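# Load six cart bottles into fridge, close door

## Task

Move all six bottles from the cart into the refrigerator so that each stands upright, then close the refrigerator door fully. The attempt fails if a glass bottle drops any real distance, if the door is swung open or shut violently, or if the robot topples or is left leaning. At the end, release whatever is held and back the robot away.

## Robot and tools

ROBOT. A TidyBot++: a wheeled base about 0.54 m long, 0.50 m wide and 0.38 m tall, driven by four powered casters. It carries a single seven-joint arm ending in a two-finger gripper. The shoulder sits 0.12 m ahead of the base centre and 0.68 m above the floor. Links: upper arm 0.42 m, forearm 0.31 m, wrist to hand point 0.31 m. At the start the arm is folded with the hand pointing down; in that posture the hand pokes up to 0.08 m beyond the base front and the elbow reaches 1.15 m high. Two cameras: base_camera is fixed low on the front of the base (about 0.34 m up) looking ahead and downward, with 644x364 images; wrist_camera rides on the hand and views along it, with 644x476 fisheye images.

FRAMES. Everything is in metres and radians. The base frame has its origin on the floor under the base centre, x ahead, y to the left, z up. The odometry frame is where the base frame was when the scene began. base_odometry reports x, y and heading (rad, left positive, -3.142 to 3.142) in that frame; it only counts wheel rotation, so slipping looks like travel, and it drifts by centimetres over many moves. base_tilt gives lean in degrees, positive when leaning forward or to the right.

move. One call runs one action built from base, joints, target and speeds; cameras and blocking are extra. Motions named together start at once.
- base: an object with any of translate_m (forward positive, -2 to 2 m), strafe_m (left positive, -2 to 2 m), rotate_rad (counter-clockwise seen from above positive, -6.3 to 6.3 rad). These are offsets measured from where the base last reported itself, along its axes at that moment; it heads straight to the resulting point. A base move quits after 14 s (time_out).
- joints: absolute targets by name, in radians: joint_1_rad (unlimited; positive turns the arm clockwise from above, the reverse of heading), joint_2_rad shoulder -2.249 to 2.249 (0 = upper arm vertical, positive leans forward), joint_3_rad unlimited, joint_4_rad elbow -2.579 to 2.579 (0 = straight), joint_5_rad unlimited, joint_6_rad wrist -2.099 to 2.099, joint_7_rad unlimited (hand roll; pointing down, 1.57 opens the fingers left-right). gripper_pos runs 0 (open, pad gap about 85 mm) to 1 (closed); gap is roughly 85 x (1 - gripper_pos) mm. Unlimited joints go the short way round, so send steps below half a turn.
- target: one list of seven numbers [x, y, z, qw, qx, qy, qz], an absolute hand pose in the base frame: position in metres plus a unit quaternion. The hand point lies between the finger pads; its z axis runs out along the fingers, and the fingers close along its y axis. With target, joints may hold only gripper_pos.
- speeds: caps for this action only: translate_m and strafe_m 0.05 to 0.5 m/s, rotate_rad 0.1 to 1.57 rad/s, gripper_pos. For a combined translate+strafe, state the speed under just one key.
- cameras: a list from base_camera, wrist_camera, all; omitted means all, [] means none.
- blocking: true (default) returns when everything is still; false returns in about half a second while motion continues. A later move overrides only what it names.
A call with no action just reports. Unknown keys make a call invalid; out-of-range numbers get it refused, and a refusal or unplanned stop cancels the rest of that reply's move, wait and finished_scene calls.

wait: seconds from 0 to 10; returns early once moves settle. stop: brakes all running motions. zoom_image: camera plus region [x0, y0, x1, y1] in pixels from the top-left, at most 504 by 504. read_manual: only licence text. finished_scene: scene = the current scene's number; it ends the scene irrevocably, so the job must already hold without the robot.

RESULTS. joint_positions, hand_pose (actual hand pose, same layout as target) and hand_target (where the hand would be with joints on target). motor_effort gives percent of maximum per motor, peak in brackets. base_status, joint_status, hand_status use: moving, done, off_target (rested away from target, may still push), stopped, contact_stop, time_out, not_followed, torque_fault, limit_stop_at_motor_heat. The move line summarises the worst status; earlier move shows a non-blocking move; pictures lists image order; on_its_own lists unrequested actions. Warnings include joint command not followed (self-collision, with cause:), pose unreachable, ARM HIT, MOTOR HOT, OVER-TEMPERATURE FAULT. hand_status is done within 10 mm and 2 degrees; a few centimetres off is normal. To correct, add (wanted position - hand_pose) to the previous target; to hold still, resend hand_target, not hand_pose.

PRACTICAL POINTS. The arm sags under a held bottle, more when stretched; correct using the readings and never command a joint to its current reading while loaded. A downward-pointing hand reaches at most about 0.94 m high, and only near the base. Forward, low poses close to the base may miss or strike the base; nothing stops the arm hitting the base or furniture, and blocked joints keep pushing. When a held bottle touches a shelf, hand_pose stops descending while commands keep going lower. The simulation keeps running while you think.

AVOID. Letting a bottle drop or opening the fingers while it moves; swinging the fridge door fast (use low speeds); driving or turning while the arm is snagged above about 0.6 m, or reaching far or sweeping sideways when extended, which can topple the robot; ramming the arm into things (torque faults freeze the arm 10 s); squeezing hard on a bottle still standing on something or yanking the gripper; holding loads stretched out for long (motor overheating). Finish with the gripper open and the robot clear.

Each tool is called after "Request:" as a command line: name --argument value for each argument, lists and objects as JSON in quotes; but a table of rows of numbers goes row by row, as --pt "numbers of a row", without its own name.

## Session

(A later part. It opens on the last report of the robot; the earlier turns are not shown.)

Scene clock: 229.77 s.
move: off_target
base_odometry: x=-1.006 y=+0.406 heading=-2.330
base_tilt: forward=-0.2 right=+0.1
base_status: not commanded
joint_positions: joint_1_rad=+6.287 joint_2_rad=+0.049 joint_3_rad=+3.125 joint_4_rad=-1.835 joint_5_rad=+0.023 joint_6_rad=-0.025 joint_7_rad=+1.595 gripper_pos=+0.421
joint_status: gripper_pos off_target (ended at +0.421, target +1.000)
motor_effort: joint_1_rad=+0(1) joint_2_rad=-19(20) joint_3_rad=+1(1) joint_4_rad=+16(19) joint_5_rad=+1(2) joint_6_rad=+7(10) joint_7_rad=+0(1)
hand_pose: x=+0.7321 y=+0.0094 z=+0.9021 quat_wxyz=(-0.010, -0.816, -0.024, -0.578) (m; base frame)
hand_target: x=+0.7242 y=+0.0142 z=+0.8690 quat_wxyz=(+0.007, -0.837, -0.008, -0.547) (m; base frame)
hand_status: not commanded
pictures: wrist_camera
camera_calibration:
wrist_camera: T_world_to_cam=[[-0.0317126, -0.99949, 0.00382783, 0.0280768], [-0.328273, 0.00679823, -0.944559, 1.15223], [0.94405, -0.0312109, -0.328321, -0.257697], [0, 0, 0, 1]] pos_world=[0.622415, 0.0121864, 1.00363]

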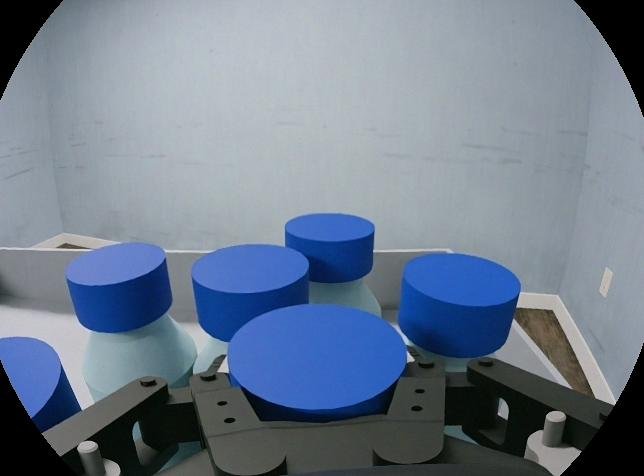

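Request:
move --joints '{"joint_2_rad":-0.07,"joint_4_rad":-1.32,"joint_6_rad":-0.64}' --cameras '[]'

Request:
move --base '{"translate_m":-0.45}' --cameras '["wrist_camera"]'

Request:
move --base '{"translate_m":0.809,"strafe_m":1.01,"rotate_rad":1.257}' --speeds '{"rotate_rad":1.0}'

Scene clock: 254.40 s.
move: off_target
base_odometry: x=-1.006 y=+0.406 heading=-2.330
base_tilt: forward=-0.2 right=+0.1
base_status: not commanded
joint_positions: joint_1_rad=+6.287 joint_2_rad=-0.041 joint_3_rad=+3.125 joint_4_rad=-1.391 joint_5_rad=+0.023 joint_6_rad=-0.606 joint_7_rad=+1.595 gripper_pos=+0.422
joint_status: joint_4_rad off_target (ended at -1.391, target -1.320); the others done
motor_effort: joint_1_rad=+0(1) joint_2_rad=-22(28) joint_3_rad=+1(1) joint_4_rad=+22(25) joint_5_rad=+1(2) joint_6_rad=+12(14) joint_7_rad=+0(1)
hand_pose: x=+0.6966 y=+0.0054 z=+1.0542 quat_wxyz=(-0.014, -0.829, -0.020, -0.559) (m; base frame)
hand_target: x=+0.6830 y=+0.0141 z=+1.1029 quat_wxyz=(+0.006, -0.810, -0.009, -0.586) (m; base frame)
hand_status: not commanded
pictures: none
No camera images: "cameras" was empty.

Scene clock: 256.60 s.
move: done
base_odometry: x=-0.696 y=+0.733 heading=-2.331
base_tilt: forward=-0.2 right=+0.1
base_status: done
joint_positions: joint_1_rad=+6.287 joint_2_rad=-0.058 joint_3_rad=+3.124 joint_4_rad=-1.390 joint_5_rad=+0.023 joint_6_rad=-0.616 joint_7_rad=+1.595 gripper_pos=+0.423
joint_status: not commanded
motor_effort: joint_1_rad=+0(5) joint_2_rad=-22(28) joint_3_rad=+1(5) joint_4_rad=+22(23) joint_5_rad=+0(3) joint_6_rad=+12(14) joint_7_rad=+1(1)
hand_pose: x=+0.6892 y=+0.0054 z=+1.0620 quat_wxyz=(-0.014, -0.827, -0.020, -0.562) (m; base frame)
hand_target: x=+0.6830 y=+0.0141 z=+1.1029 quat_wxyz=(+0.006, -0.810, -0.009, -0.586) (m; base frame)
hand_status: not commanded
pictures: wrist_camera
camera_calibration:
wrist_camera: T_world_to_cam=[[-0.0447368, -0.998966, 0.00814218, 0.0265728], [-0.364064, 0.00871299, -0.931333, 1.29981], [0.930299, -0.0446292, -0.364077, -0.117295], [0, 0, 0, 1]] pos_world=[0.583523, 0.0099853, 1.16764]

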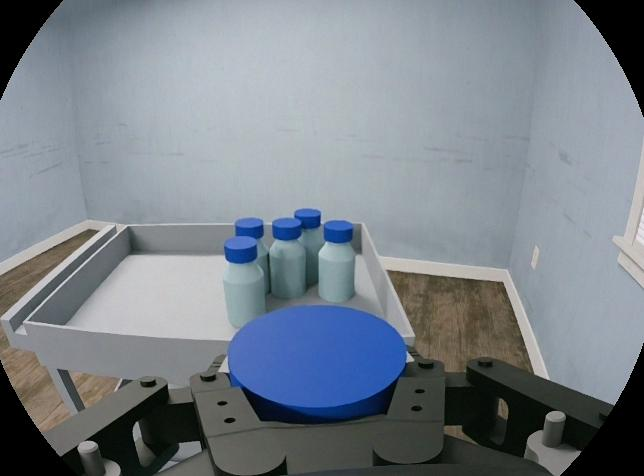

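Scene clock: 260.77 s.
move: done
base_odometry: x=-0.521 y=-0.550 heading=-1.073
base_tilt: forward=-0.2 right=+0.1
base_status: done
joint_positions: joint_1_rad=+6.287 joint_2_rad=-0.053 joint_3_rad=+3.120 joint_4_rad=-1.390 joint_5_rad=+0.023 joint_6_rad=-0.616 joint_7_rad=+1.595 gripper_pos=+0.423
joint_status: not commanded
motor_effort: joint_1_rad=+0(5) joint_2_rad=-22(25) joint_3_rad=+1(4) joint_4_rad=+22(23) joint_5_rad=+1(3) joint_6_rad=+12(13) joint_7_rad=+1(1)
hand_pose: x=+0.6911 y=+0.0079 z=+1.0590 quat_wxyz=(-0.013, -0.828, -0.022, -0.560) (m; base frame)
hand_target: x=+0.6830 y=+0.0141 z=+1.1029 quat_wxyz=(+0.006, -0.810, -0.009, -0.586) (m; base frame)
hand_status: not commanded
pictures: base_camera, wrist_camera
camera_calibration:
wrist_camera: T_world_to_cam=[[-0.040564, -0.999141, 0.0084563, 0.0259073], [-0.369054, 0.00711727, -0.929381, 1.29908], [0.928522, -0.0408202, -0.369025, -0.113572], [0, 0, 0, 1]] pos_world=[0.585934, 0.0120031, 1.16521]

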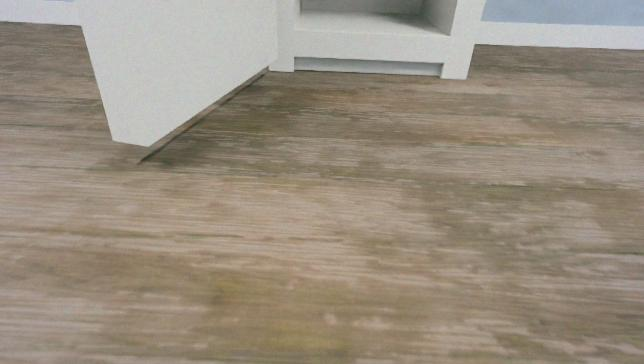

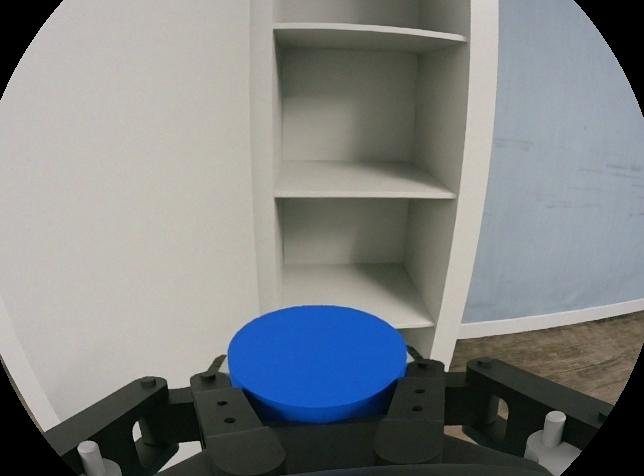

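Request:
move --base '{"translate_m":0.401,"strafe_m":-0.311}' --joints '{"joint_2_rad":0.42,"joint_4_rad":-0.68,"joint_6_rad":-0.79}'

Scene clock: 283.70 s.
move: off_target
base_odometry: x=-0.603 y=-1.051 heading=-1.072
base_tilt: forward=-0.2 right=+0.1
base_status: done
joint_positions: joint_1_rad=+6.288 joint_2_rad=+0.443 joint_3_rad=+3.120 joint_4_rad=-0.759 joint_5_rad=+0.023 joint_6_rad=-0.759 joint_7_rad=+1.595 gripper_pos=+0.423
joint_status: joint_4_rad off_target (ended at -0.759, target -0.680); the others done
motor_effort: joint_1_rad=+0(3) joint_2_rad=-38(43) joint_3_rad=+0(3) joint_4_rad=+21(24) joint_5_rad=+1(2) joint_6_rad=+12(15) joint_7_rad=+0(1)
hand_pose: x=+0.8803 y=+0.0043 z=+1.0570 quat_wxyz=(-0.010, -0.831, -0.016, -0.557) (m; base frame)
hand_target: x=+0.8659 y=+0.0123 z=+1.1111 quat_wxyz=(+0.010, -0.810, -0.005, -0.586) (m; base frame)
hand_status: not commanded
pictures: base_camera, wrist_camera
camera_calibration:
wrist_camera: T_world_to_cam=[[-0.0466941, -0.998907, -0.00219913, 0.0466587], [-0.376682, 0.019647, -0.926134, 1.37032], [0.925165, -0.0424167, -0.377188, -0.278539], [0, 0, 0, 1]] pos_world=[0.776048, 0.00787028, 1.16414]

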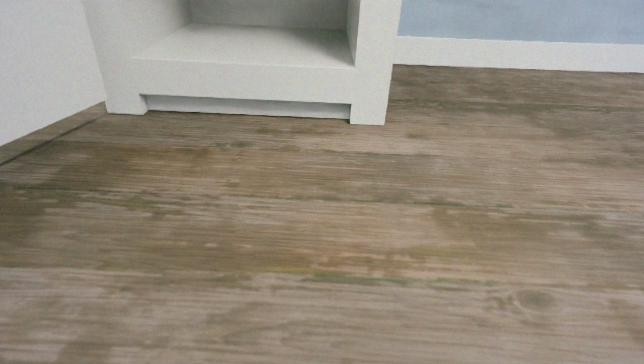

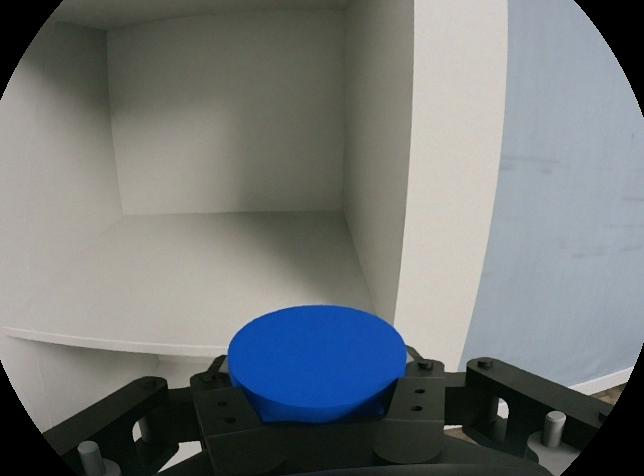

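Request:
move --base '{"translate_m":0.49}' --speeds '{"translate_m":0.25}' --cameras '["wrist_camera"]'

Request:
move --joints '{"joint_2_rad":0.54,"joint_6_rad":-0.68}' --cameras '["wrist_camera"]'

Request:
move --joints '{"joint_2_rad":0.56,"joint_6_rad":-0.67}' --cameras '["wrist_camera"]'

Scene clock: 296.00 s.
move: done
base_odometry: x=-0.368 y=-1.481 heading=-1.072
base_tilt: forward=-0.2 right=+0.1
base_status: done
joint_positions: joint_1_rad=+6.287 joint_2_rad=+0.443 joint_3_rad=+3.120 joint_4_rad=-0.756 joint_5_rad=+0.023 joint_6_rad=-0.761 joint_7_rad=+1.595 gripper_pos=+0.423
joint_status: not commanded
motor_effort: joint_1_rad=+1(2) joint_2_rad=-38(42) joint_3_rad=+1(2) joint_4_rad=+21(22) joint_5_rad=+1(3) joint_6_rad=+13(13) joint_7_rad=+0(1)
hand_pose: x=+0.8801 y=+0.0047 z=+1.0576 quat_wxyz=(-0.010, -0.831, -0.016, -0.557) (m; base frame)
hand_target: x=+0.8659 y=+0.0123 z=+1.1111 quat_wxyz=(+0.010, -0.810, -0.005, -0.586) (m; base frame)
hand_status: not commanded
pictures: wrist_camera
camera_calibration:
wrist_camera: T_world_to_cam=[[-0.0461706, -0.998931, -0.00221215, 0.0466227], [-0.376977, 0.0194745, -0.926018, 1.37094], [0.925071, -0.0419208, -0.377473, -0.277745], [0, 0, 0, 1]] pos_world=[0.7759, 0.00823112, 1.16478]

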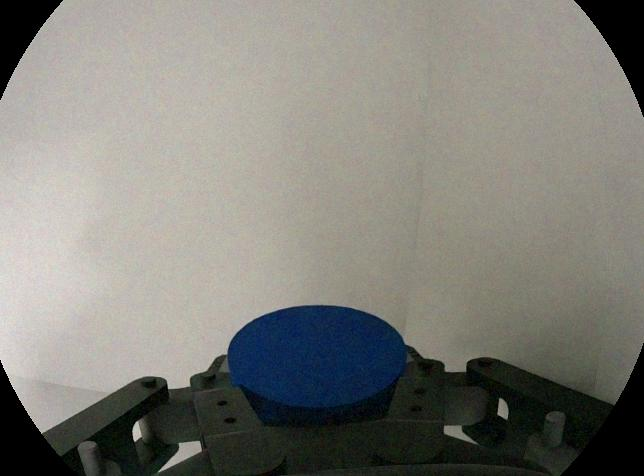

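Scene clock: 296.97 s.
move: done
base_odometry: x=-0.368 y=-1.481 heading=-1.072
base_tilt: forward=-0.2 right=+0.1
base_status: not commanded
joint_positions: joint_1_rad=+6.286 joint_2_rad=+0.508 joint_3_rad=+3.120 joint_4_rad=-0.732 joint_5_rad=+0.023 joint_6_rad=-0.712 joint_7_rad=+1.595 gripper_pos=+0.426
joint_status: all done
motor_effort: joint_1_rad=+2(3) joint_2_rad=-36(39) joint_3_rad=+2(2) joint_4_rad=+18(21) joint_5_rad=+2(3) joint_6_rad=+9(13) joint_7_rad=+0(1)
hand_pose: x=+0.9097 y=+0.0051 z=+1.0361 quat_wxyz=(-0.009, -0.828, -0.016, -0.561) (m; base frame)
hand_target: x=+0.9248 y=+0.0122 z=+1.0503 quat_wxyz=(+0.010, -0.813, -0.004, -0.582) (m; base frame)
hand_status: not commanded
pictures: wrist_camera
camera_calibration:
wrist_camera: T_world_to_cam=[[-0.04524, -0.99897, -0.00362394, 0.0489842], [-0.368041, 0.0200396, -0.929594, 1.35778], [0.928708, -0.040721, -0.368568, -0.325769], [0, 0, 0, 1]] pos_world=[0.804479, 0.00845873, 1.14229]

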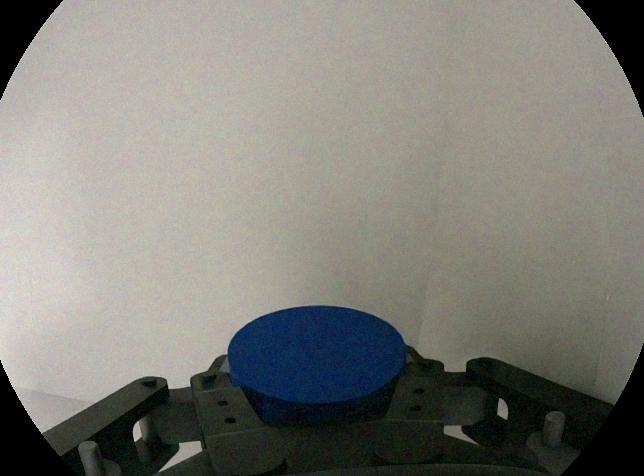

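Scene clock: 297.53 s.
move: done
base_odometry: x=-0.368 y=-1.481 heading=-1.072
base_tilt: forward=-0.2 right=+0.1
base_status: not commanded
joint_positions: joint_1_rad=+6.286 joint_2_rad=+0.514 joint_3_rad=+3.120 joint_4_rad=-0.726 joint_5_rad=+0.023 joint_6_rad=-0.708 joint_7_rad=+1.595 gripper_pos=+0.426
joint_status: all done
motor_effort: joint_1_rad=+3(3) joint_2_rad=-34(35) joint_3_rad=+2(2) joint_4_rad=+17(18) joint_5_rad=+2(3) joint_6_rad=+9(10) joint_7_rad=+0(1)
hand_pose: x=+0.9122 y=+0.0051 z=+1.0360 quat_wxyz=(-0.009, -0.827, -0.016, -0.562) (m; base frame)
hand_target: x=+0.9330 y=+0.0122 z=+1.0370 quat_wxyz=(+0.010, -0.816, -0.004, -0.578) (m; base frame)
hand_status: not commanded
pictures: wrist_camera
camera_calibration:
wrist_camera: T_world_to_cam=[[-0.0451873, -0.998971, -0.00390969, 0.0493645], [-0.364842, 0.0201463, -0.930851, 1.35691], [0.929972, -0.0406362, -0.365377, -0.332574], [0, 0, 0, 1]] pos_world=[0.806574, 0.00846237, 1.14176]

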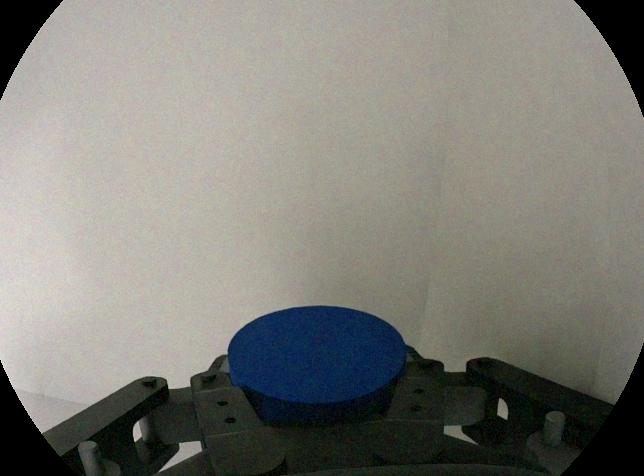

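Request:
move --joints '{"gripper_pos":0.2}' --cameras '["wrist_camera"]'

Request:
move --base '{"translate_m":-0.5}' --cameras '["wrist_camera"]'

Scene clock: 302.03 s.
move: done
base_odometry: x=-0.368 y=-1.481 heading=-1.072
base_tilt: forward=-0.2 right=+0.1
base_status: not commanded
joint_positions: joint_1_rad=+6.285 joint_2_rad=+0.520 joint_3_rad=+3.120 joint_4_rad=-0.725 joint_5_rad=+0.023 joint_6_rad=-0.706 joint_7_rad=+1.595 gripper_pos=+0.200
joint_status: all done
motor_effort: joint_1_rad=+3(3) joint_2_rad=-35(35) joint_3_rad=+2(2) joint_4_rad=+17(18) joint_5_rad=+2(3) joint_6_rad=+8(10) joint_7_rad=+1(1)
hand_pose: x=+0.9146 y=+0.0059 z=+1.0323 quat_wxyz=(-0.009, -0.828, -0.017, -0.561) (m; base frame)
hand_target: x=+0.9330 y=+0.0122 z=+1.0370 quat_wxyz=(+0.010, -0.816, -0.004, -0.578) (m; base frame)
hand_status: not commanded
pictures: wrist_camera
camera_calibration:
wrist_camera: T_world_to_cam=[[-0.044186, -0.999016, -0.00382432, 0.0492463], [-0.367663, 0.0198207, -0.929748, 1.35579], [0.928909, -0.0396758, -0.368177, -0.332276], [0, 0, 0, 1]] pos_world=[0.809302, 0.00914188, 1.13839]

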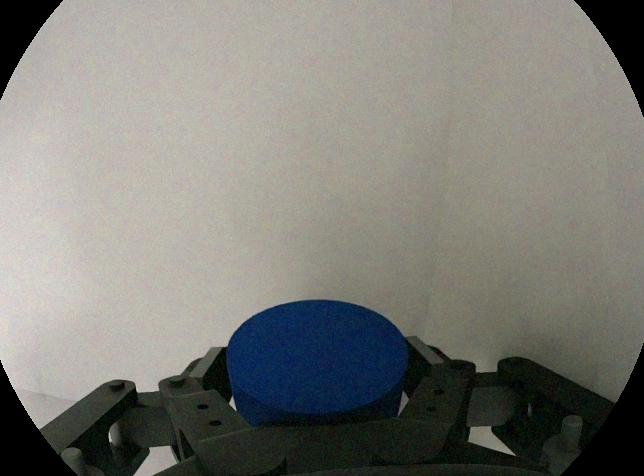

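Scene clock: 304.53 s.
move: done
base_odometry: x=-0.607 y=-1.042 heading=-1.073
base_tilt: forward=-0.2 right=+0.1
base_status: done
joint_positions: joint_1_rad=+6.285 joint_2_rad=+0.541 joint_3_rad=+3.120 joint_4_rad=-0.722 joint_5_rad=+0.023 joint_6_rad=-0.704 joint_7_rad=+1.595 gripper_pos=+0.200
joint_status: not commanded
motor_effort: joint_1_rad=+0(4) joint_2_rad=-36(40) joint_3_rad=+0(2) joint_4_rad=+17(19) joint_5_rad=+1(2) joint_6_rad=+9(10) joint_7_rad=+1(1)
hand_pose: x=+0.9222 y=+0.0063 z=+1.0176 quat_wxyz=(-0.008, -0.832, -0.017, -0.554) (m; base frame)
hand_target: x=+0.9330 y=+0.0122 z=+1.0370 quat_wxyz=(+0.010, -0.816, -0.004, -0.578) (m; base frame)
hand_status: not commanded
pictures: wrist_camera
camera_calibration:
wrist_camera: T_world_to_cam=[[-0.0437063, -0.999039, -0.00321234, 0.0488785], [-0.38293, 0.0197222, -0.923567, 1.35272], [0.922743, -0.0391355, -0.383424, -0.323518], [0, 0, 0, 1]] pos_world=[0.818658, 0.00949181, 1.12544]

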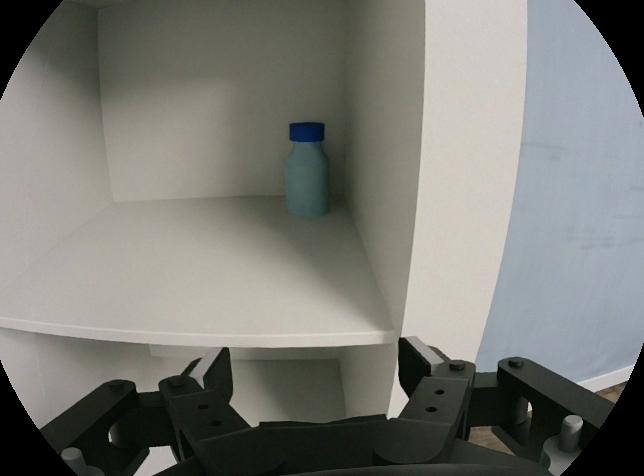

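Request:
move --base '{"translate_m":-0.435,"strafe_m":0.335}' --joints '{"joint_2_rad":-0.07,"joint_4_rad":-1.5,"joint_6_rad":-0.4,"gripper_pos":0.1}' --cameras '[]'

Request:
move --base '{"translate_m":-1.037,"strafe_m":0.38,"rotate_rad":-1.257}' --cameras '[]'

Request:
move --joints '{"joint_2_rad":0.06,"joint_4_rad":-1.85,"joint_6_rad":-0.065}'

Scene clock: 325.43 s.
move: done
base_odometry: x=-0.521 y=-0.500 heading=-1.073
base_tilt: forward=-0.2 right=+0.1
base_status: done
joint_positions: joint_1_rad=+6.285 joint_2_rad=-0.067 joint_3_rad=+3.120 joint_4_rad=-1.468 joint_5_rad=+0.023 joint_6_rad=-0.444 joint_7_rad=+1.595 gripper_pos=+0.100
joint_status: all done
motor_effort: joint_1_rad=+0(3) joint_2_rad=-17(40) joint_3_rad=+0(2) joint_4_rad=+18(19) joint_5_rad=+1(2) joint_6_rad=+9(10) joint_7_rad=+0(1)
hand_pose: x=+0.7000 y=+0.0099 z=+1.0705 quat_wxyz=(-0.012, -0.797, -0.023, -0.604) (m; base frame)
hand_target: x=+0.7013 y=+0.0145 z=+1.0658 quat_wxyz=(+0.006, -0.793, -0.009, -0.610) (m; base frame)
hand_status: not commanded
pictures: none
No camera images: "cameras" was empty.

Scene clock: 329.30 s.
move: done
base_odometry: x=-0.683 y=+0.593 heading=-2.330
base_tilt: forward=-0.2 right=+0.1
base_status: done
joint_positions: joint_1_rad=+6.285 joint_2_rad=-0.067 joint_3_rad=+3.120 joint_4_rad=-1.469 joint_5_rad=+0.023 joint_6_rad=-0.441 joint_7_rad=+1.595 gripper_pos=+0.100
joint_status: not commanded
motor_effort: joint_1_rad=+0(2) joint_2_rad=-17(21) joint_3_rad=+1(3) joint_4_rad=+18(18) joint_5_rad=+1(2) joint_6_rad=+9(10) joint_7_rad=+0(1)
hand_pose: x=+0.7001 y=+0.0104 z=+1.0707 quat_wxyz=(-0.012, -0.796, -0.023, -0.605) (m; base frame)
hand_target: x=+0.7013 y=+0.0145 z=+1.0658 quat_wxyz=(+0.006, -0.793, -0.009, -0.610) (m; base frame)
hand_status: not commanded
pictures: none
No camera images: "cameras" was empty.

Scene clock: 331.03 s.
move: done
base_odometry: x=-0.683 y=+0.593 heading=-2.330
base_tilt: forward=-0.2 right=+0.1
base_status: not commanded
joint_positions: joint_1_rad=+6.285 joint_2_rad=+0.046 joint_3_rad=+3.120 joint_4_rad=-1.824 joint_5_rad=+0.023 joint_6_rad=-0.110 joint_7_rad=+1.595 gripper_pos=+0.100
joint_status: all done
motor_effort: joint_1_rad=+0(0) joint_2_rad=-20(24) joint_3_rad=+0(1) joint_4_rad=+18(20) joint_5_rad=+0(2) joint_6_rad=+8(10) joint_7_rad=+0(1)
hand_pose: x=+0.7239 y=+0.0124 z=+0.8860 quat_wxyz=(-0.008, -0.835, -0.027, -0.549) (m; base frame)
hand_target: x=+0.7265 y=+0.0142 z=+0.8748 quat_wxyz=(+0.007, -0.835, -0.008, -0.551) (m; base frame)
hand_status: not commanded
pictures: base_camera, wrist_camera
camera_calibration:
wrist_camera: T_world_to_cam=[[-0.0269149, -0.99961, 0.00741293, 0.0242712], [-0.394181, 0.00379815, -0.919025, 1.15946], [0.918639, -0.0276575, -0.394129, -0.178494], [0, 0, 0, 1]] pos_world=[0.621661, 0.0149212, 0.995041]

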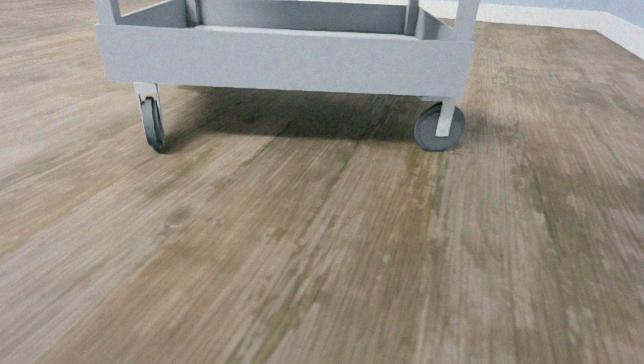

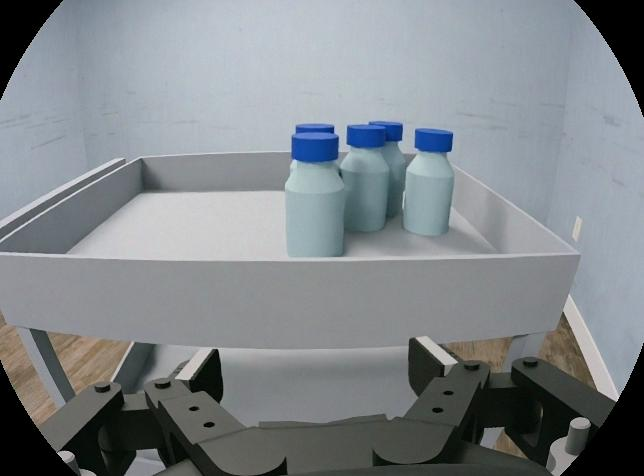

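Request:
move --base '{"translate_m":0.2}' --joints '{"joint_4_rad":-1.83,"joint_6_rad":0.02}'

Scene clock: 338.93 s.
move: done
base_odometry: x=-0.821 y=+0.448 heading=-2.330
base_tilt: forward=-0.2 right=+0.1
base_status: done
joint_positions: joint_1_rad=+6.285 joint_2_rad=+0.057 joint_3_rad=+3.120 joint_4_rad=-1.824 joint_5_rad=+0.023 joint_6_rad=-0.012 joint_7_rad=+1.595 gripper_pos=+0.100
joint_status: all done
motor_effort: joint_1_rad=+0(1) joint_2_rad=-21(25) joint_3_rad=+0(2) joint_4_rad=+18(19) joint_5_rad=+1(1) joint_6_rad=+8(10) joint_7_rad=+0(1)
hand_pose: x=+0.7373 y=+0.0133 z=+0.9077 quat_wxyz=(-0.007, -0.811, -0.027, -0.585) (m; base frame)
hand_target: x=+0.7397 y=+0.0144 z=+0.9114 quat_wxyz=(+0.007, -0.805, -0.008, -0.594) (m; base frame)
hand_status: not commanded
pictures: base_camera, wrist_camera
camera_calibration:
wrist_camera: T_world_to_cam=[[-0.0253135, -0.999676, 0.00248581, 0.0286415], [-0.312626, 0.00555429, -0.94986, 1.15253], [0.949539, -0.0248214, -0.312665, -0.278955], [0, 0, 0, 1]] pos_world=[0.625913, 0.0153067, 1.00745]

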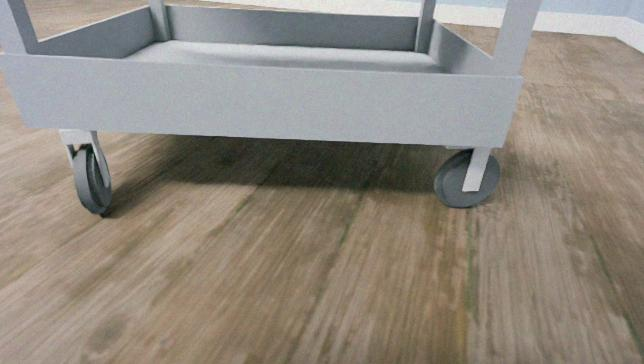

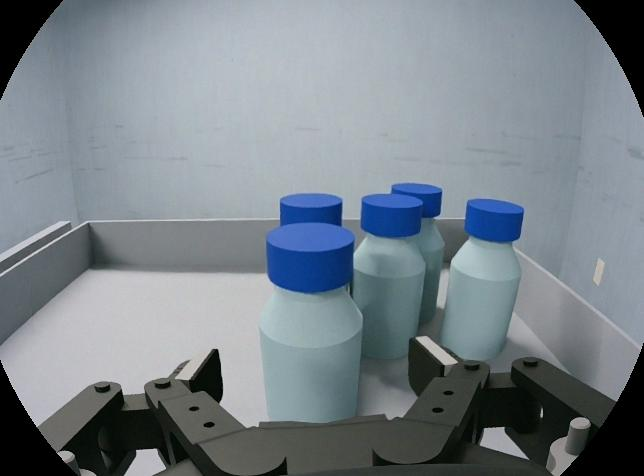

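Request:
move --base '{"translate_m":0.152,"strafe_m":0.004}' --cameras '["wrist_camera"]'

Scene clock: 346.63 s.
move: done
base_odometry: x=-0.923 y=+0.335 heading=-2.331
base_tilt: forward=-0.2 right=+0.1
base_status: done
joint_positions: joint_1_rad=+6.285 joint_2_rad=+0.060 joint_3_rad=+3.120 joint_4_rad=-1.824 joint_5_rad=+0.023 joint_6_rad=-0.011 joint_7_rad=+1.595 gripper_pos=+0.100
joint_status: not commanded
motor_effort: joint_1_rad=+0(1) joint_2_rad=-21(24) joint_3_rad=+0(1) joint_4_rad=+18(18) joint_5_rad=+1(2) joint_6_rad=+9(9) joint_7_rad=+0(1)
hand_pose: x=+0.7380 y=+0.0133 z=+0.9059 quat_wxyz=(-0.007, -0.812, -0.027, -0.584) (m; base frame)
hand_target: x=+0.7397 y=+0.0144 z=+0.9114 quat_wxyz=(+0.007, -0.805, -0.008, -0.594) (m; base frame)
hand_status: not commanded
pictures: wrist_camera
camera_calibration:
wrist_camera: T_world_to_cam=[[-0.0253016, -0.999677, 0.00254506, 0.0286023], [-0.315268, 0.00556335, -0.948986, 1.15219], [0.948665, -0.0248132, -0.315307, -0.277149], [0, 0, 0, 1]] pos_world=[0.626896, 0.0153061, 1.00596]

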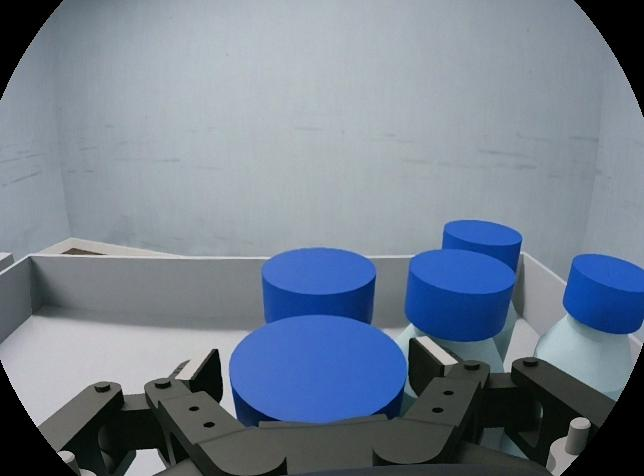

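Request:
move --base '{"translate_m":0.012}' --cameras '[]'

Request:
move --joints '{"gripper_pos":1}' --cameras '[]'

Request:
move --joints '{"joint_2_rad":-0.07,"joint_4_rad":-1.32,"joint_6_rad":-0.62}' --cameras '[]'

Request:
move --base '{"translate_m":-0.36}' --cameras '["wrist_camera"]'

Scene clock: 354.30 s.
move: done
base_odometry: x=-0.931 y=+0.326 heading=-2.331
base_tilt: forward=-0.2 right=+0.1
base_status: done
joint_positions: joint_1_rad=+6.285 joint_2_rad=+0.055 joint_3_rad=+3.120 joint_4_rad=-1.824 joint_5_rad=+0.023 joint_6_rad=-0.011 joint_7_rad=+1.595 gripper_pos=+0.100
joint_status: not commanded
motor_effort: joint_1_rad=+0(1) joint_2_rad=-20(23) joint_3_rad=+1(2) joint_4_rad=+18(19) joint_5_rad=+1(2) joint_6_rad=+9(9) joint_7_rad=+0(1)
hand_pose: x=+0.7370 y=+0.0133 z=+0.9090 quat_wxyz=(-0.008, -0.810, -0.027, -0.586) (m; base frame)
hand_target: x=+0.7397 y=+0.0144 z=+0.9114 quat_wxyz=(+0.007, -0.805, -0.008, -0.594) (m; base frame)
hand_status: not commanded
pictures: none
No camera images: "cameras" was empty.

Scene clock: 355.33 s.
move: off_target
base_odometry: x=-0.931 y=+0.326 heading=-2.331
base_tilt: forward=-0.2 right=+0.1
base_status: not commanded
joint_positions: joint_1_rad=+6.285 joint_2_rad=+0.055 joint_3_rad=+3.120 joint_4_rad=-1.824 joint_5_rad=+0.023 joint_6_rad=-0.009 joint_7_rad=+1.595 gripper_pos=+0.422
joint_status: gripper_pos off_target (ended at +0.422, target +1.000)
motor_effort: joint_1_rad=+0(1) joint_2_rad=-20(22) joint_3_rad=+0(2) joint_4_rad=+17(18) joint_5_rad=+0(1) joint_6_rad=+8(9) joint_7_rad=+0(1)
hand_pose: x=+0.7371 y=+0.0134 z=+0.9095 quat_wxyz=(-0.007, -0.809, -0.027, -0.586) (m; base frame)
hand_target: x=+0.7397 y=+0.0144 z=+0.9114 quat_wxyz=(+0.007, -0.805, -0.008, -0.594) (m; base frame)
hand_status: not commanded
pictures: none
No camera images: "cameras" was empty.

Scene clock: 357.37 s.
move: off_target
base_odometry: x=-0.931 y=+0.326 heading=-2.331
base_tilt: forward=-0.2 right=+0.1
base_status: not commanded
joint_positions: joint_1_rad=+6.285 joint_2_rad=-0.040 joint_3_rad=+3.120 joint_4_rad=-1.392 joint_5_rad=+0.023 joint_6_rad=-0.587 joint_7_rad=+1.595 gripper_pos=+0.422
joint_status: joint_4_rad off_target (ended at -1.392, target -1.320); the others done
motor_effort: joint_1_rad=+0(1) joint_2_rad=-22(29) joint_3_rad=+1(1) joint_4_rad=+22(25) joint_5_rad=+0(2) joint_6_rad=+12(15) joint_7_rad=+0(1)
hand_pose: x=+0.6992 y=+0.0094 z=+1.0584 quat_wxyz=(-0.012, -0.824, -0.023, -0.566) (m; base frame)
hand_target: x=+0.6849 y=+0.0142 z=+1.1089 quat_wxyz=(+0.006, -0.805, -0.009, -0.594) (m; base frame)
hand_status: not commanded
pictures: none
No camera images: "cameras" was empty.

Scene clock: 359.37 s.
move: done
base_odometry: x=-0.683 y=+0.587 heading=-2.332
base_tilt: forward=-0.2 right=+0.1
base_status: done
joint_positions: joint_1_rad=+6.285 joint_2_rad=-0.058 joint_3_rad=+3.120 joint_4_rad=-1.391 joint_5_rad=+0.023 joint_6_rad=-0.596 joint_7_rad=+1.595 gripper_pos=+0.422
joint_status: not commanded
motor_effort: joint_1_rad=+0(5) joint_2_rad=-22(28) joint_3_rad=+1(6) joint_4_rad=+22(24) joint_5_rad=+0(3) joint_6_rad=+13(14) joint_7_rad=+1(1)
hand_pose: x=+0.6914 y=+0.0090 z=+1.0668 quat_wxyz=(-0.012, -0.821, -0.022, -0.570) (m; base frame)
hand_target: x=+0.6849 y=+0.0142 z=+1.1089 quat_wxyz=(+0.006, -0.805, -0.009, -0.594) (m; base frame)
hand_status: not commanded
pictures: wrist_camera
camera_calibration:
wrist_camera: T_world_to_cam=[[-0.0386771, -0.999225, 0.0072971, 0.0268756], [-0.347315, 0.00659556, -0.937725, 1.30031], [0.936951, -0.0388029, -0.347301, -0.140013], [0, 0, 0, 1]] pos_world=[0.583842, 0.0128456, 1.17051]

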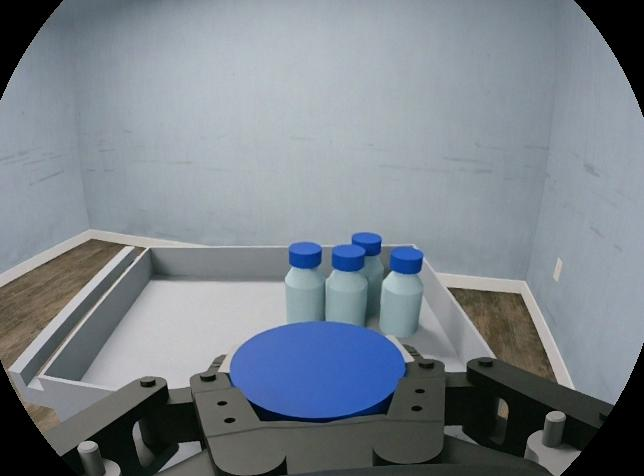

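Request:
move --base '{"translate_m":0.6745,"strafe_m":0.868,"rotate_rad":1.259}' --speeds '{"rotate_rad":1.0}' --cameras '[]'

Request:
move --base '{"translate_m":0.444,"strafe_m":-0.231}' --joints '{"joint_2_rad":0.40,"joint_4_rad":-0.68,"joint_6_rad":-0.77}' --cameras '["wrist_camera"]'

Scene clock: 374.30 s.
move: done
base_odometry: x=-0.519 y=-0.500 heading=-1.072
base_tilt: forward=-0.2 right=+0.1
base_status: done
joint_positions: joint_1_rad=+6.287 joint_2_rad=-0.053 joint_3_rad=+3.120 joint_4_rad=-1.390 joint_5_rad=+0.023 joint_6_rad=-0.597 joint_7_rad=+1.595 gripper_pos=+0.422
joint_status: not commanded
motor_effort: joint_1_rad=+0(4) joint_2_rad=-21(25) joint_3_rad=+0(4) joint_4_rad=+22(23) joint_5_rad=+1(2) joint_6_rad=+13(13) joint_7_rad=+0(1)
hand_pose: x=+0.6933 y=+0.0082 z=+1.0639 quat_wxyz=(-0.013, -0.823, -0.022, -0.568) (m; base frame)
hand_target: x=+0.6849 y=+0.0142 z=+1.1089 quat_wxyz=(+0.006, -0.805, -0.009, -0.594) (m; base frame)
hand_status: not commanded
pictures: none
No camera images: "cameras" was empty.

Scene clock: 376.67 s.
move: off_target
base_odometry: x=-0.509 y=-1.001 heading=-1.071
base_tilt: forward=-0.2 right=+0.1
base_status: done
joint_positions: joint_1_rad=+6.287 joint_2_rad=+0.425 joint_3_rad=+3.120 joint_4_rad=-0.760 joint_5_rad=+0.023 joint_6_rad=-0.739 joint_7_rad=+1.595 gripper_pos=+0.422
joint_status: joint_4_rad off_target (ended at -0.760, target -0.680); the others done
motor_effort: joint_1_rad=+0(2) joint_2_rad=-38(43) joint_3_rad=+0(2) joint_4_rad=+21(23) joint_5_rad=+0(2) joint_6_rad=+13(15) joint_7_rad=+0(1)
hand_pose: x=+0.8757 y=+0.0052 z=+1.0756 quat_wxyz=(-0.010, -0.820, -0.016, -0.572) (m; base frame)
hand_target: x=+0.8590 y=+0.0123 z=+1.1319 quat_wxyz=(+0.010, -0.799, -0.005, -0.602) (m; base frame)
hand_status: not commanded
pictures: wrist_camera
camera_calibration:
wrist_camera: T_world_to_cam=[[-0.0451961, -0.99897, -0.00411434, 0.0481722], [-0.342946, 0.0193838, -0.939155, 1.3702], [0.938267, -0.0410352, -0.343469, -0.31499], [0, 0, 0, 1]] pos_world=[0.767627, 0.00863715, 1.17884]

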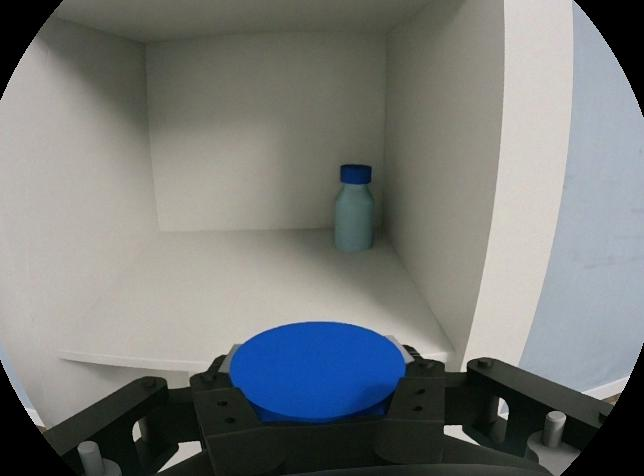

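Request:
move --base '{"translate_m":0.485,"strafe_m":0.008}' --speeds '{"translate_m":0.3}' --cameras '[]'

Request:
move --joints '{"joint_2_rad":0.53,"joint_6_rad":-0.68}' --cameras '["wrist_camera"]'

Request:
move --joints '{"joint_2_rad":0.555,"joint_6_rad":-0.67}' --cameras '[]'

Scene clock: 389.20 s.
move: done
base_odometry: x=-0.270 y=-1.423 heading=-1.071
base_tilt: forward=-0.2 right=+0.1
base_status: done
joint_positions: joint_1_rad=+6.287 joint_2_rad=+0.426 joint_3_rad=+3.120 joint_4_rad=-0.757 joint_5_rad=+0.023 joint_6_rad=-0.742 joint_7_rad=+1.595 gripper_pos=+0.422
joint_status: not commanded
motor_effort: joint_1_rad=+0(2) joint_2_rad=-38(42) joint_3_rad=+0(1) joint_4_rad=+22(22) joint_5_rad=+2(2) joint_6_rad=+13(14) joint_7_rad=+0(1)
hand_pose: x=+0.8755 y=+0.0053 z=+1.0763 quat_wxyz=(-0.010, -0.820, -0.016, -0.572) (m; base frame)
hand_target: x=+0.8590 y=+0.0123 z=+1.1319 quat_wxyz=(+0.010, -0.799, -0.005, -0.602) (m; base frame)
hand_status: not commanded
pictures: none
No camera images: "cameras" was empty.

Scene clock: 390.20 s.
move: done
base_odometry: x=-0.270 y=-1.423 heading=-1.071
base_tilt: forward=-0.2 right=+0.1
base_status: not commanded
joint_positions: joint_1_rad=+6.287 joint_2_rad=+0.502 joint_3_rad=+3.120 joint_4_rad=-0.731 joint_5_rad=+0.023 joint_6_rad=-0.707 joint_7_rad=+1.595 gripper_pos=+0.425
joint_status: all done
motor_effort: joint_1_rad=+0(1) joint_2_rad=-36(39) joint_3_rad=+0(1) joint_4_rad=+18(21) joint_5_rad=+1(2) joint_6_rad=+9(14) joint_7_rad=+0(1)
hand_pose: x=+0.9082 y=+0.0052 z=+1.0426 quat_wxyz=(-0.009, -0.825, -0.016, -0.565) (m; base frame)
hand_target: x=+0.9210 y=+0.0122 z=+1.0583 quat_wxyz=(+0.010, -0.810, -0.004, -0.586) (m; base frame)
hand_status: not commanded
pictures: wrist_camera
camera_calibration:
wrist_camera: T_world_to_cam=[[-0.0450543, -0.998975, -0.00441845, 0.0496448], [-0.357347, 0.0202465, -0.933752, 1.35785], [0.932885, -0.0404907, -0.357892, -0.336955], [0, 0, 0, 1]] pos_world=[0.8018, 0.0084586, 1.14752]

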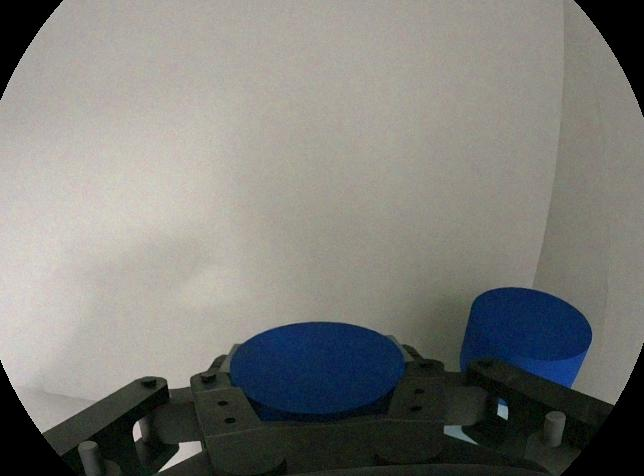

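Scene clock: 390.80 s.
move: done
base_odometry: x=-0.270 y=-1.423 heading=-1.071
base_tilt: forward=-0.2 right=+0.1
base_status: not commanded
joint_positions: joint_1_rad=+6.287 joint_2_rad=+0.510 joint_3_rad=+3.120 joint_4_rad=-0.723 joint_5_rad=+0.023 joint_6_rad=-0.702 joint_7_rad=+1.595 gripper_pos=+0.425
joint_status: all done
motor_effort: joint_1_rad=+0(1) joint_2_rad=-33(36) joint_3_rad=+0(1) joint_4_rad=+17(18) joint_5_rad=+1(2) joint_6_rad=+9(10) joint_7_rad=+0(1)
hand_pose: x=+0.9115 y=+0.0051 z=+1.0424 quat_wxyz=(-0.009, -0.823, -0.016, -0.567) (m; base frame)
hand_target: x=+0.9312 y=+0.0122 z=+1.0411 quat_wxyz=(+0.010, -0.815, -0.004, -0.580) (m; base frame)
hand_status: not commanded
pictures: none
No camera images: "cameras" was empty.

Request:
move --joints '{"gripper_pos":0.2}' --cameras '[]'

Request:
move --base '{"translate_m":-0.5}' --cameras '["wrist_camera"]'

Request:
move --base '{"translate_m":-0.43,"strafe_m":0.222}' --joints '{"joint_2_rad":-0.07,"joint_4_rad":-1.5,"joint_6_rad":-0.4,"gripper_pos":0.15}' --cameras '[]'

Request:
move --base '{"translate_m":-1.184,"strafe_m":0.283,"rotate_rad":-1.258}' --cameras '[]'

Request:
move --joints '{"joint_2_rad":0.06,"joint_4_rad":-1.85,"joint_6_rad":0.02}'

Scene clock: 418.77 s.
move: done
base_odometry: x=-0.270 y=-1.423 heading=-1.071
base_tilt: forward=-0.2 right=+0.1
base_status: not commanded
joint_positions: joint_1_rad=+6.287 joint_2_rad=+0.512 joint_3_rad=+3.120 joint_4_rad=-0.723 joint_5_rad=+0.023 joint_6_rad=-0.702 joint_7_rad=+1.595 gripper_pos=+0.200
joint_status: all done
motor_effort: joint_1_rad=+0(0) joint_2_rad=-34(36) joint_3_rad=+0(0) joint_4_rad=+17(18) joint_5_rad=+0(2) joint_6_rad=+9(10) joint_7_rad=+0(1)
hand_pose: x=+0.9122 y=+0.0051 z=+1.0409 quat_wxyz=(-0.009, -0.824, -0.016, -0.566) (m; base frame)
hand_target: x=+0.9312 y=+0.0122 z=+1.0411 quat_wxyz=(+0.010, -0.815, -0.004, -0.580) (m; base frame)
hand_status: not commanded
pictures: none
No camera images: "cameras" was empty.

Scene clock: 421.10 s.
move: done
base_odometry: x=-0.510 y=-0.984 heading=-1.072
base_tilt: forward=-0.2 right=+0.1
base_status: done
joint_positions: joint_1_rad=+6.286 joint_2_rad=+0.535 joint_3_rad=+3.120 joint_4_rad=-0.721 joint_5_rad=+0.023 joint_6_rad=-0.702 joint_7_rad=+1.595 gripper_pos=+0.200
joint_status: not commanded
motor_effort: joint_1_rad=+0(5) joint_2_rad=-36(42) joint_3_rad=+0(2) joint_4_rad=+17(19) joint_5_rad=+0(2) joint_6_rad=+8(10) joint_7_rad=-1(1)
hand_pose: x=+0.9205 y=+0.0055 z=+1.0233 quat_wxyz=(-0.009, -0.830, -0.016, -0.557) (m; base frame)
hand_target: x=+0.9312 y=+0.0122 z=+1.0411 quat_wxyz=(+0.010, -0.815, -0.004, -0.580) (m; base frame)
hand_status: not commanded
pictures: wrist_camera
camera_calibration:
wrist_camera: T_world_to_cam=[[-0.0446768, -0.998994, -0.00383337, 0.0495043], [-0.374898, 0.0203226, -0.926843, 1.35326], [0.925989, -0.0399713, -0.375429, -0.331026], [0, 0, 0, 1]] pos_world=[0.816074, 0.00872109, 1.13018]

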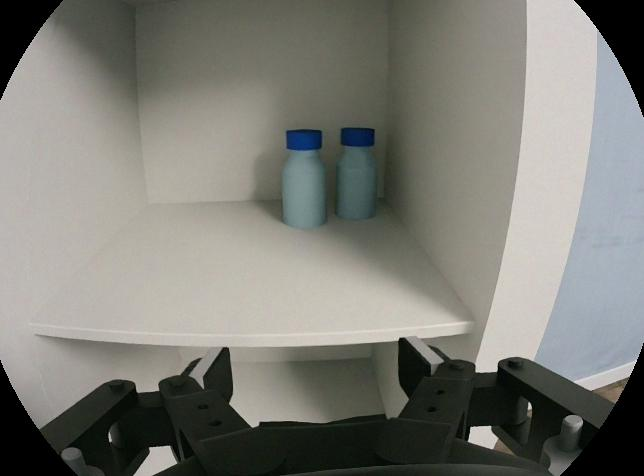

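Scene clock: 423.50 s.
move: done
base_odometry: x=-0.520 y=-0.500 heading=-1.071
base_tilt: forward=-0.2 right=+0.1
base_status: done
joint_positions: joint_1_rad=+6.286 joint_2_rad=-0.067 joint_3_rad=+3.120 joint_4_rad=-1.468 joint_5_rad=+0.023 joint_6_rad=-0.444 joint_7_rad=+1.595 gripper_pos=+0.150
joint_status: all done
motor_effort: joint_1_rad=+0(2) joint_2_rad=-18(40) joint_3_rad=+1(2) joint_4_rad=+18(19) joint_5_rad=+1(2) joint_6_rad=+9(10) joint_7_rad=+0(1)
hand_pose: x=+0.7001 y=+0.0097 z=+1.0701 quat_wxyz=(-0.012, -0.797, -0.023, -0.603) (m; base frame)
hand_target: x=+0.7013 y=+0.0145 z=+1.0658 quat_wxyz=(+0.006, -0.793, -0.009, -0.610) (m; base frame)
hand_status: not commanded
pictures: none
No camera images: "cameras" was empty.

Scene clock: 427.57 s.
move: done
base_odometry: x=-0.839 y=+0.675 heading=-2.330
base_tilt: forward=-0.2 right=+0.1
base_status: done
joint_positions: joint_1_rad=+6.285 joint_2_rad=-0.067 joint_3_rad=+3.120 joint_4_rad=-1.469 joint_5_rad=+0.023 joint_6_rad=-0.441 joint_7_rad=+1.595 gripper_pos=+0.150
joint_status: not commanded
motor_effort: joint_1_rad=+0(2) joint_2_rad=-17(21) joint_3_rad=+1(3) joint_4_rad=+18(18) joint_5_rad=+1(2) joint_6_rad=+9(10) joint_7_rad=+0(1)
hand_pose: x=+0.7004 y=+0.0106 z=+1.0702 quat_wxyz=(-0.012, -0.796, -0.023, -0.604) (m; base frame)
hand_target: x=+0.7013 y=+0.0145 z=+1.0658 quat_wxyz=(+0.006, -0.793, -0.009, -0.610) (m; base frame)
hand_status: not commanded
pictures: none
No camera images: "cameras" was empty.

Scene clock: 429.33 s.
move: done
base_odometry: x=-0.839 y=+0.675 heading=-2.330
base_tilt: forward=-0.2 right=+0.1
base_status: not commanded
joint_positions: joint_1_rad=+6.285 joint_2_rad=+0.045 joint_3_rad=+3.120 joint_4_rad=-1.823 joint_5_rad=+0.023 joint_6_rad=-0.026 joint_7_rad=+1.595 gripper_pos=+0.150
joint_status: all done
motor_effort: joint_1_rad=+0(1) joint_2_rad=-21(24) joint_3_rad=+0(1) joint_4_rad=+18(20) joint_5_rad=+1(2) joint_6_rad=+9(11) joint_7_rad=+1(1)
hand_pose: x=+0.7333 y=+0.0133 z=+0.9110 quat_wxyz=(-0.008, -0.811, -0.027, -0.584) (m; base frame)
hand_target: x=+0.7358 y=+0.0144 z=+0.8995 quat_wxyz=(+0.007, -0.810, -0.008, -0.586) (m; base frame)
hand_status: not commanded
pictures: base_camera, wrist_camera
camera_calibration:
wrist_camera: T_world_to_cam=[[-0.0253678, -0.999674, 0.00277559, 0.0283486], [-0.314501, 0.00534525, -0.949242, 1.15518], [0.948918, -0.0249531, -0.314535, -0.271997], [0, 0, 0, 1]] pos_world=[0.622129, 0.0153774, 1.01092]

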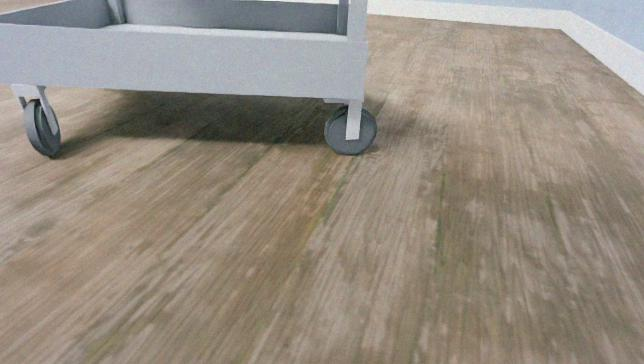

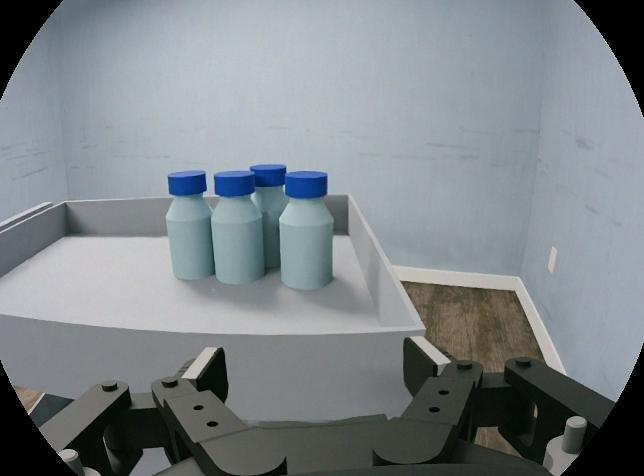

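Request:
move --base '{"translate_m":0.24,"strafe_m":0.009}' --cameras '["wrist_camera"]'

Scene clock: 434.60 s.
move: done
base_odometry: x=-0.998 y=+0.495 heading=-2.330
base_tilt: forward=-0.2 right=+0.1
base_status: done
joint_positions: joint_1_rad=+6.285 joint_2_rad=+0.056 joint_3_rad=+3.120 joint_4_rad=-1.824 joint_5_rad=+0.023 joint_6_rad=-0.019 joint_7_rad=+1.595 gripper_pos=+0.150
joint_status: not commanded
motor_effort: joint_1_rad=+0(2) joint_2_rad=-20(25) joint_3_rad=+1(2) joint_4_rad=+17(19) joint_5_rad=+1(1) joint_6_rad=+9(10) joint_7_rad=+0(1)
hand_pose: x=+0.7363 y=+0.0134 z=+0.9057 quat_wxyz=(-0.007, -0.813, -0.027, -0.582) (m; base frame)
hand_target: x=+0.7358 y=+0.0144 z=+0.8995 quat_wxyz=(+0.007, -0.810, -0.008, -0.586) (m; base frame)
hand_status: not commanded
pictures: wrist_camera
camera_calibration:
wrist_camera: T_world_to_cam=[[-0.0252167, -0.999678, 0.00272409, 0.0284262], [-0.319472, 0.0054765, -0.94758, 1.15322], [0.94726, -0.0247651, -0.319507, -0.270827], [0, 0, 0, 1]] pos_world=[0.625682, 0.0153944, 1.00616]

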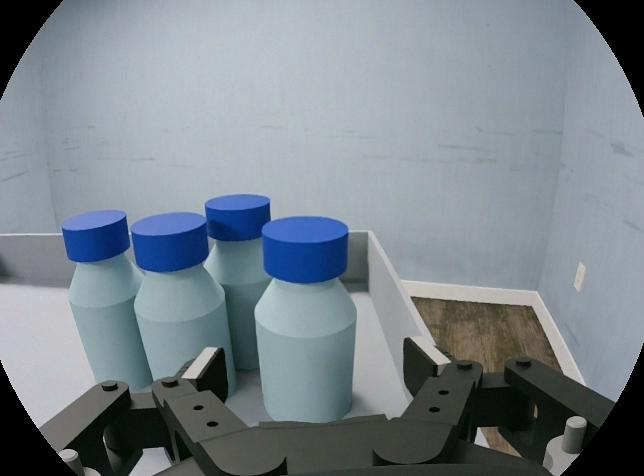

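Request:
move --base '{"translate_m":0.17,"strafe_m":0.009}' --speeds '{"translate_m":0.3}' --cameras '["wrist_camera"]'

Scene clock: 441.43 s.
move: done
base_odometry: x=-1.109 y=+0.365 heading=-2.330
base_tilt: forward=-0.2 right=+0.1
base_status: done
joint_positions: joint_1_rad=+6.285 joint_2_rad=+0.057 joint_3_rad=+3.121 joint_4_rad=-1.825 joint_5_rad=+0.023 joint_6_rad=-0.018 joint_7_rad=+1.595 gripper_pos=+0.150
joint_status: not commanded
motor_effort: joint_1_rad=-1(2) joint_2_rad=-20(24) joint_3_rad=-1(2) joint_4_rad=+18(18) joint_5_rad=+1(2) joint_6_rad=+9(10) joint_7_rad=+1(1)
hand_pose: x=+0.7364 y=+0.0125 z=+0.9053 quat_wxyz=(-0.008, -0.813, -0.026, -0.582) (m; base frame)
hand_target: x=+0.7358 y=+0.0144 z=+0.8995 quat_wxyz=(+0.007, -0.810, -0.008, -0.586) (m; base frame)
hand_status: not commanded
pictures: wrist_camera
camera_calibration:
wrist_camera: T_world_to_cam=[[-0.0266298, -0.999641, 0.00278363, 0.0285514], [-0.319399, 0.00586983, -0.947602, 1.15291], [0.947246, -0.0261235, -0.319441, -0.271027], [0, 0, 0, 1]] pos_world=[0.625726, 0.0146937, 1.00584]

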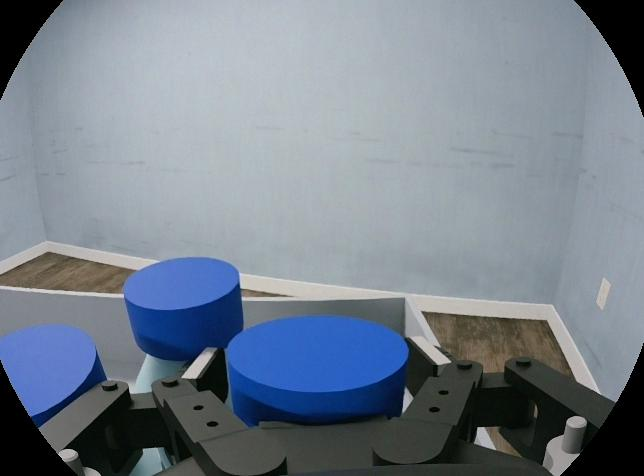

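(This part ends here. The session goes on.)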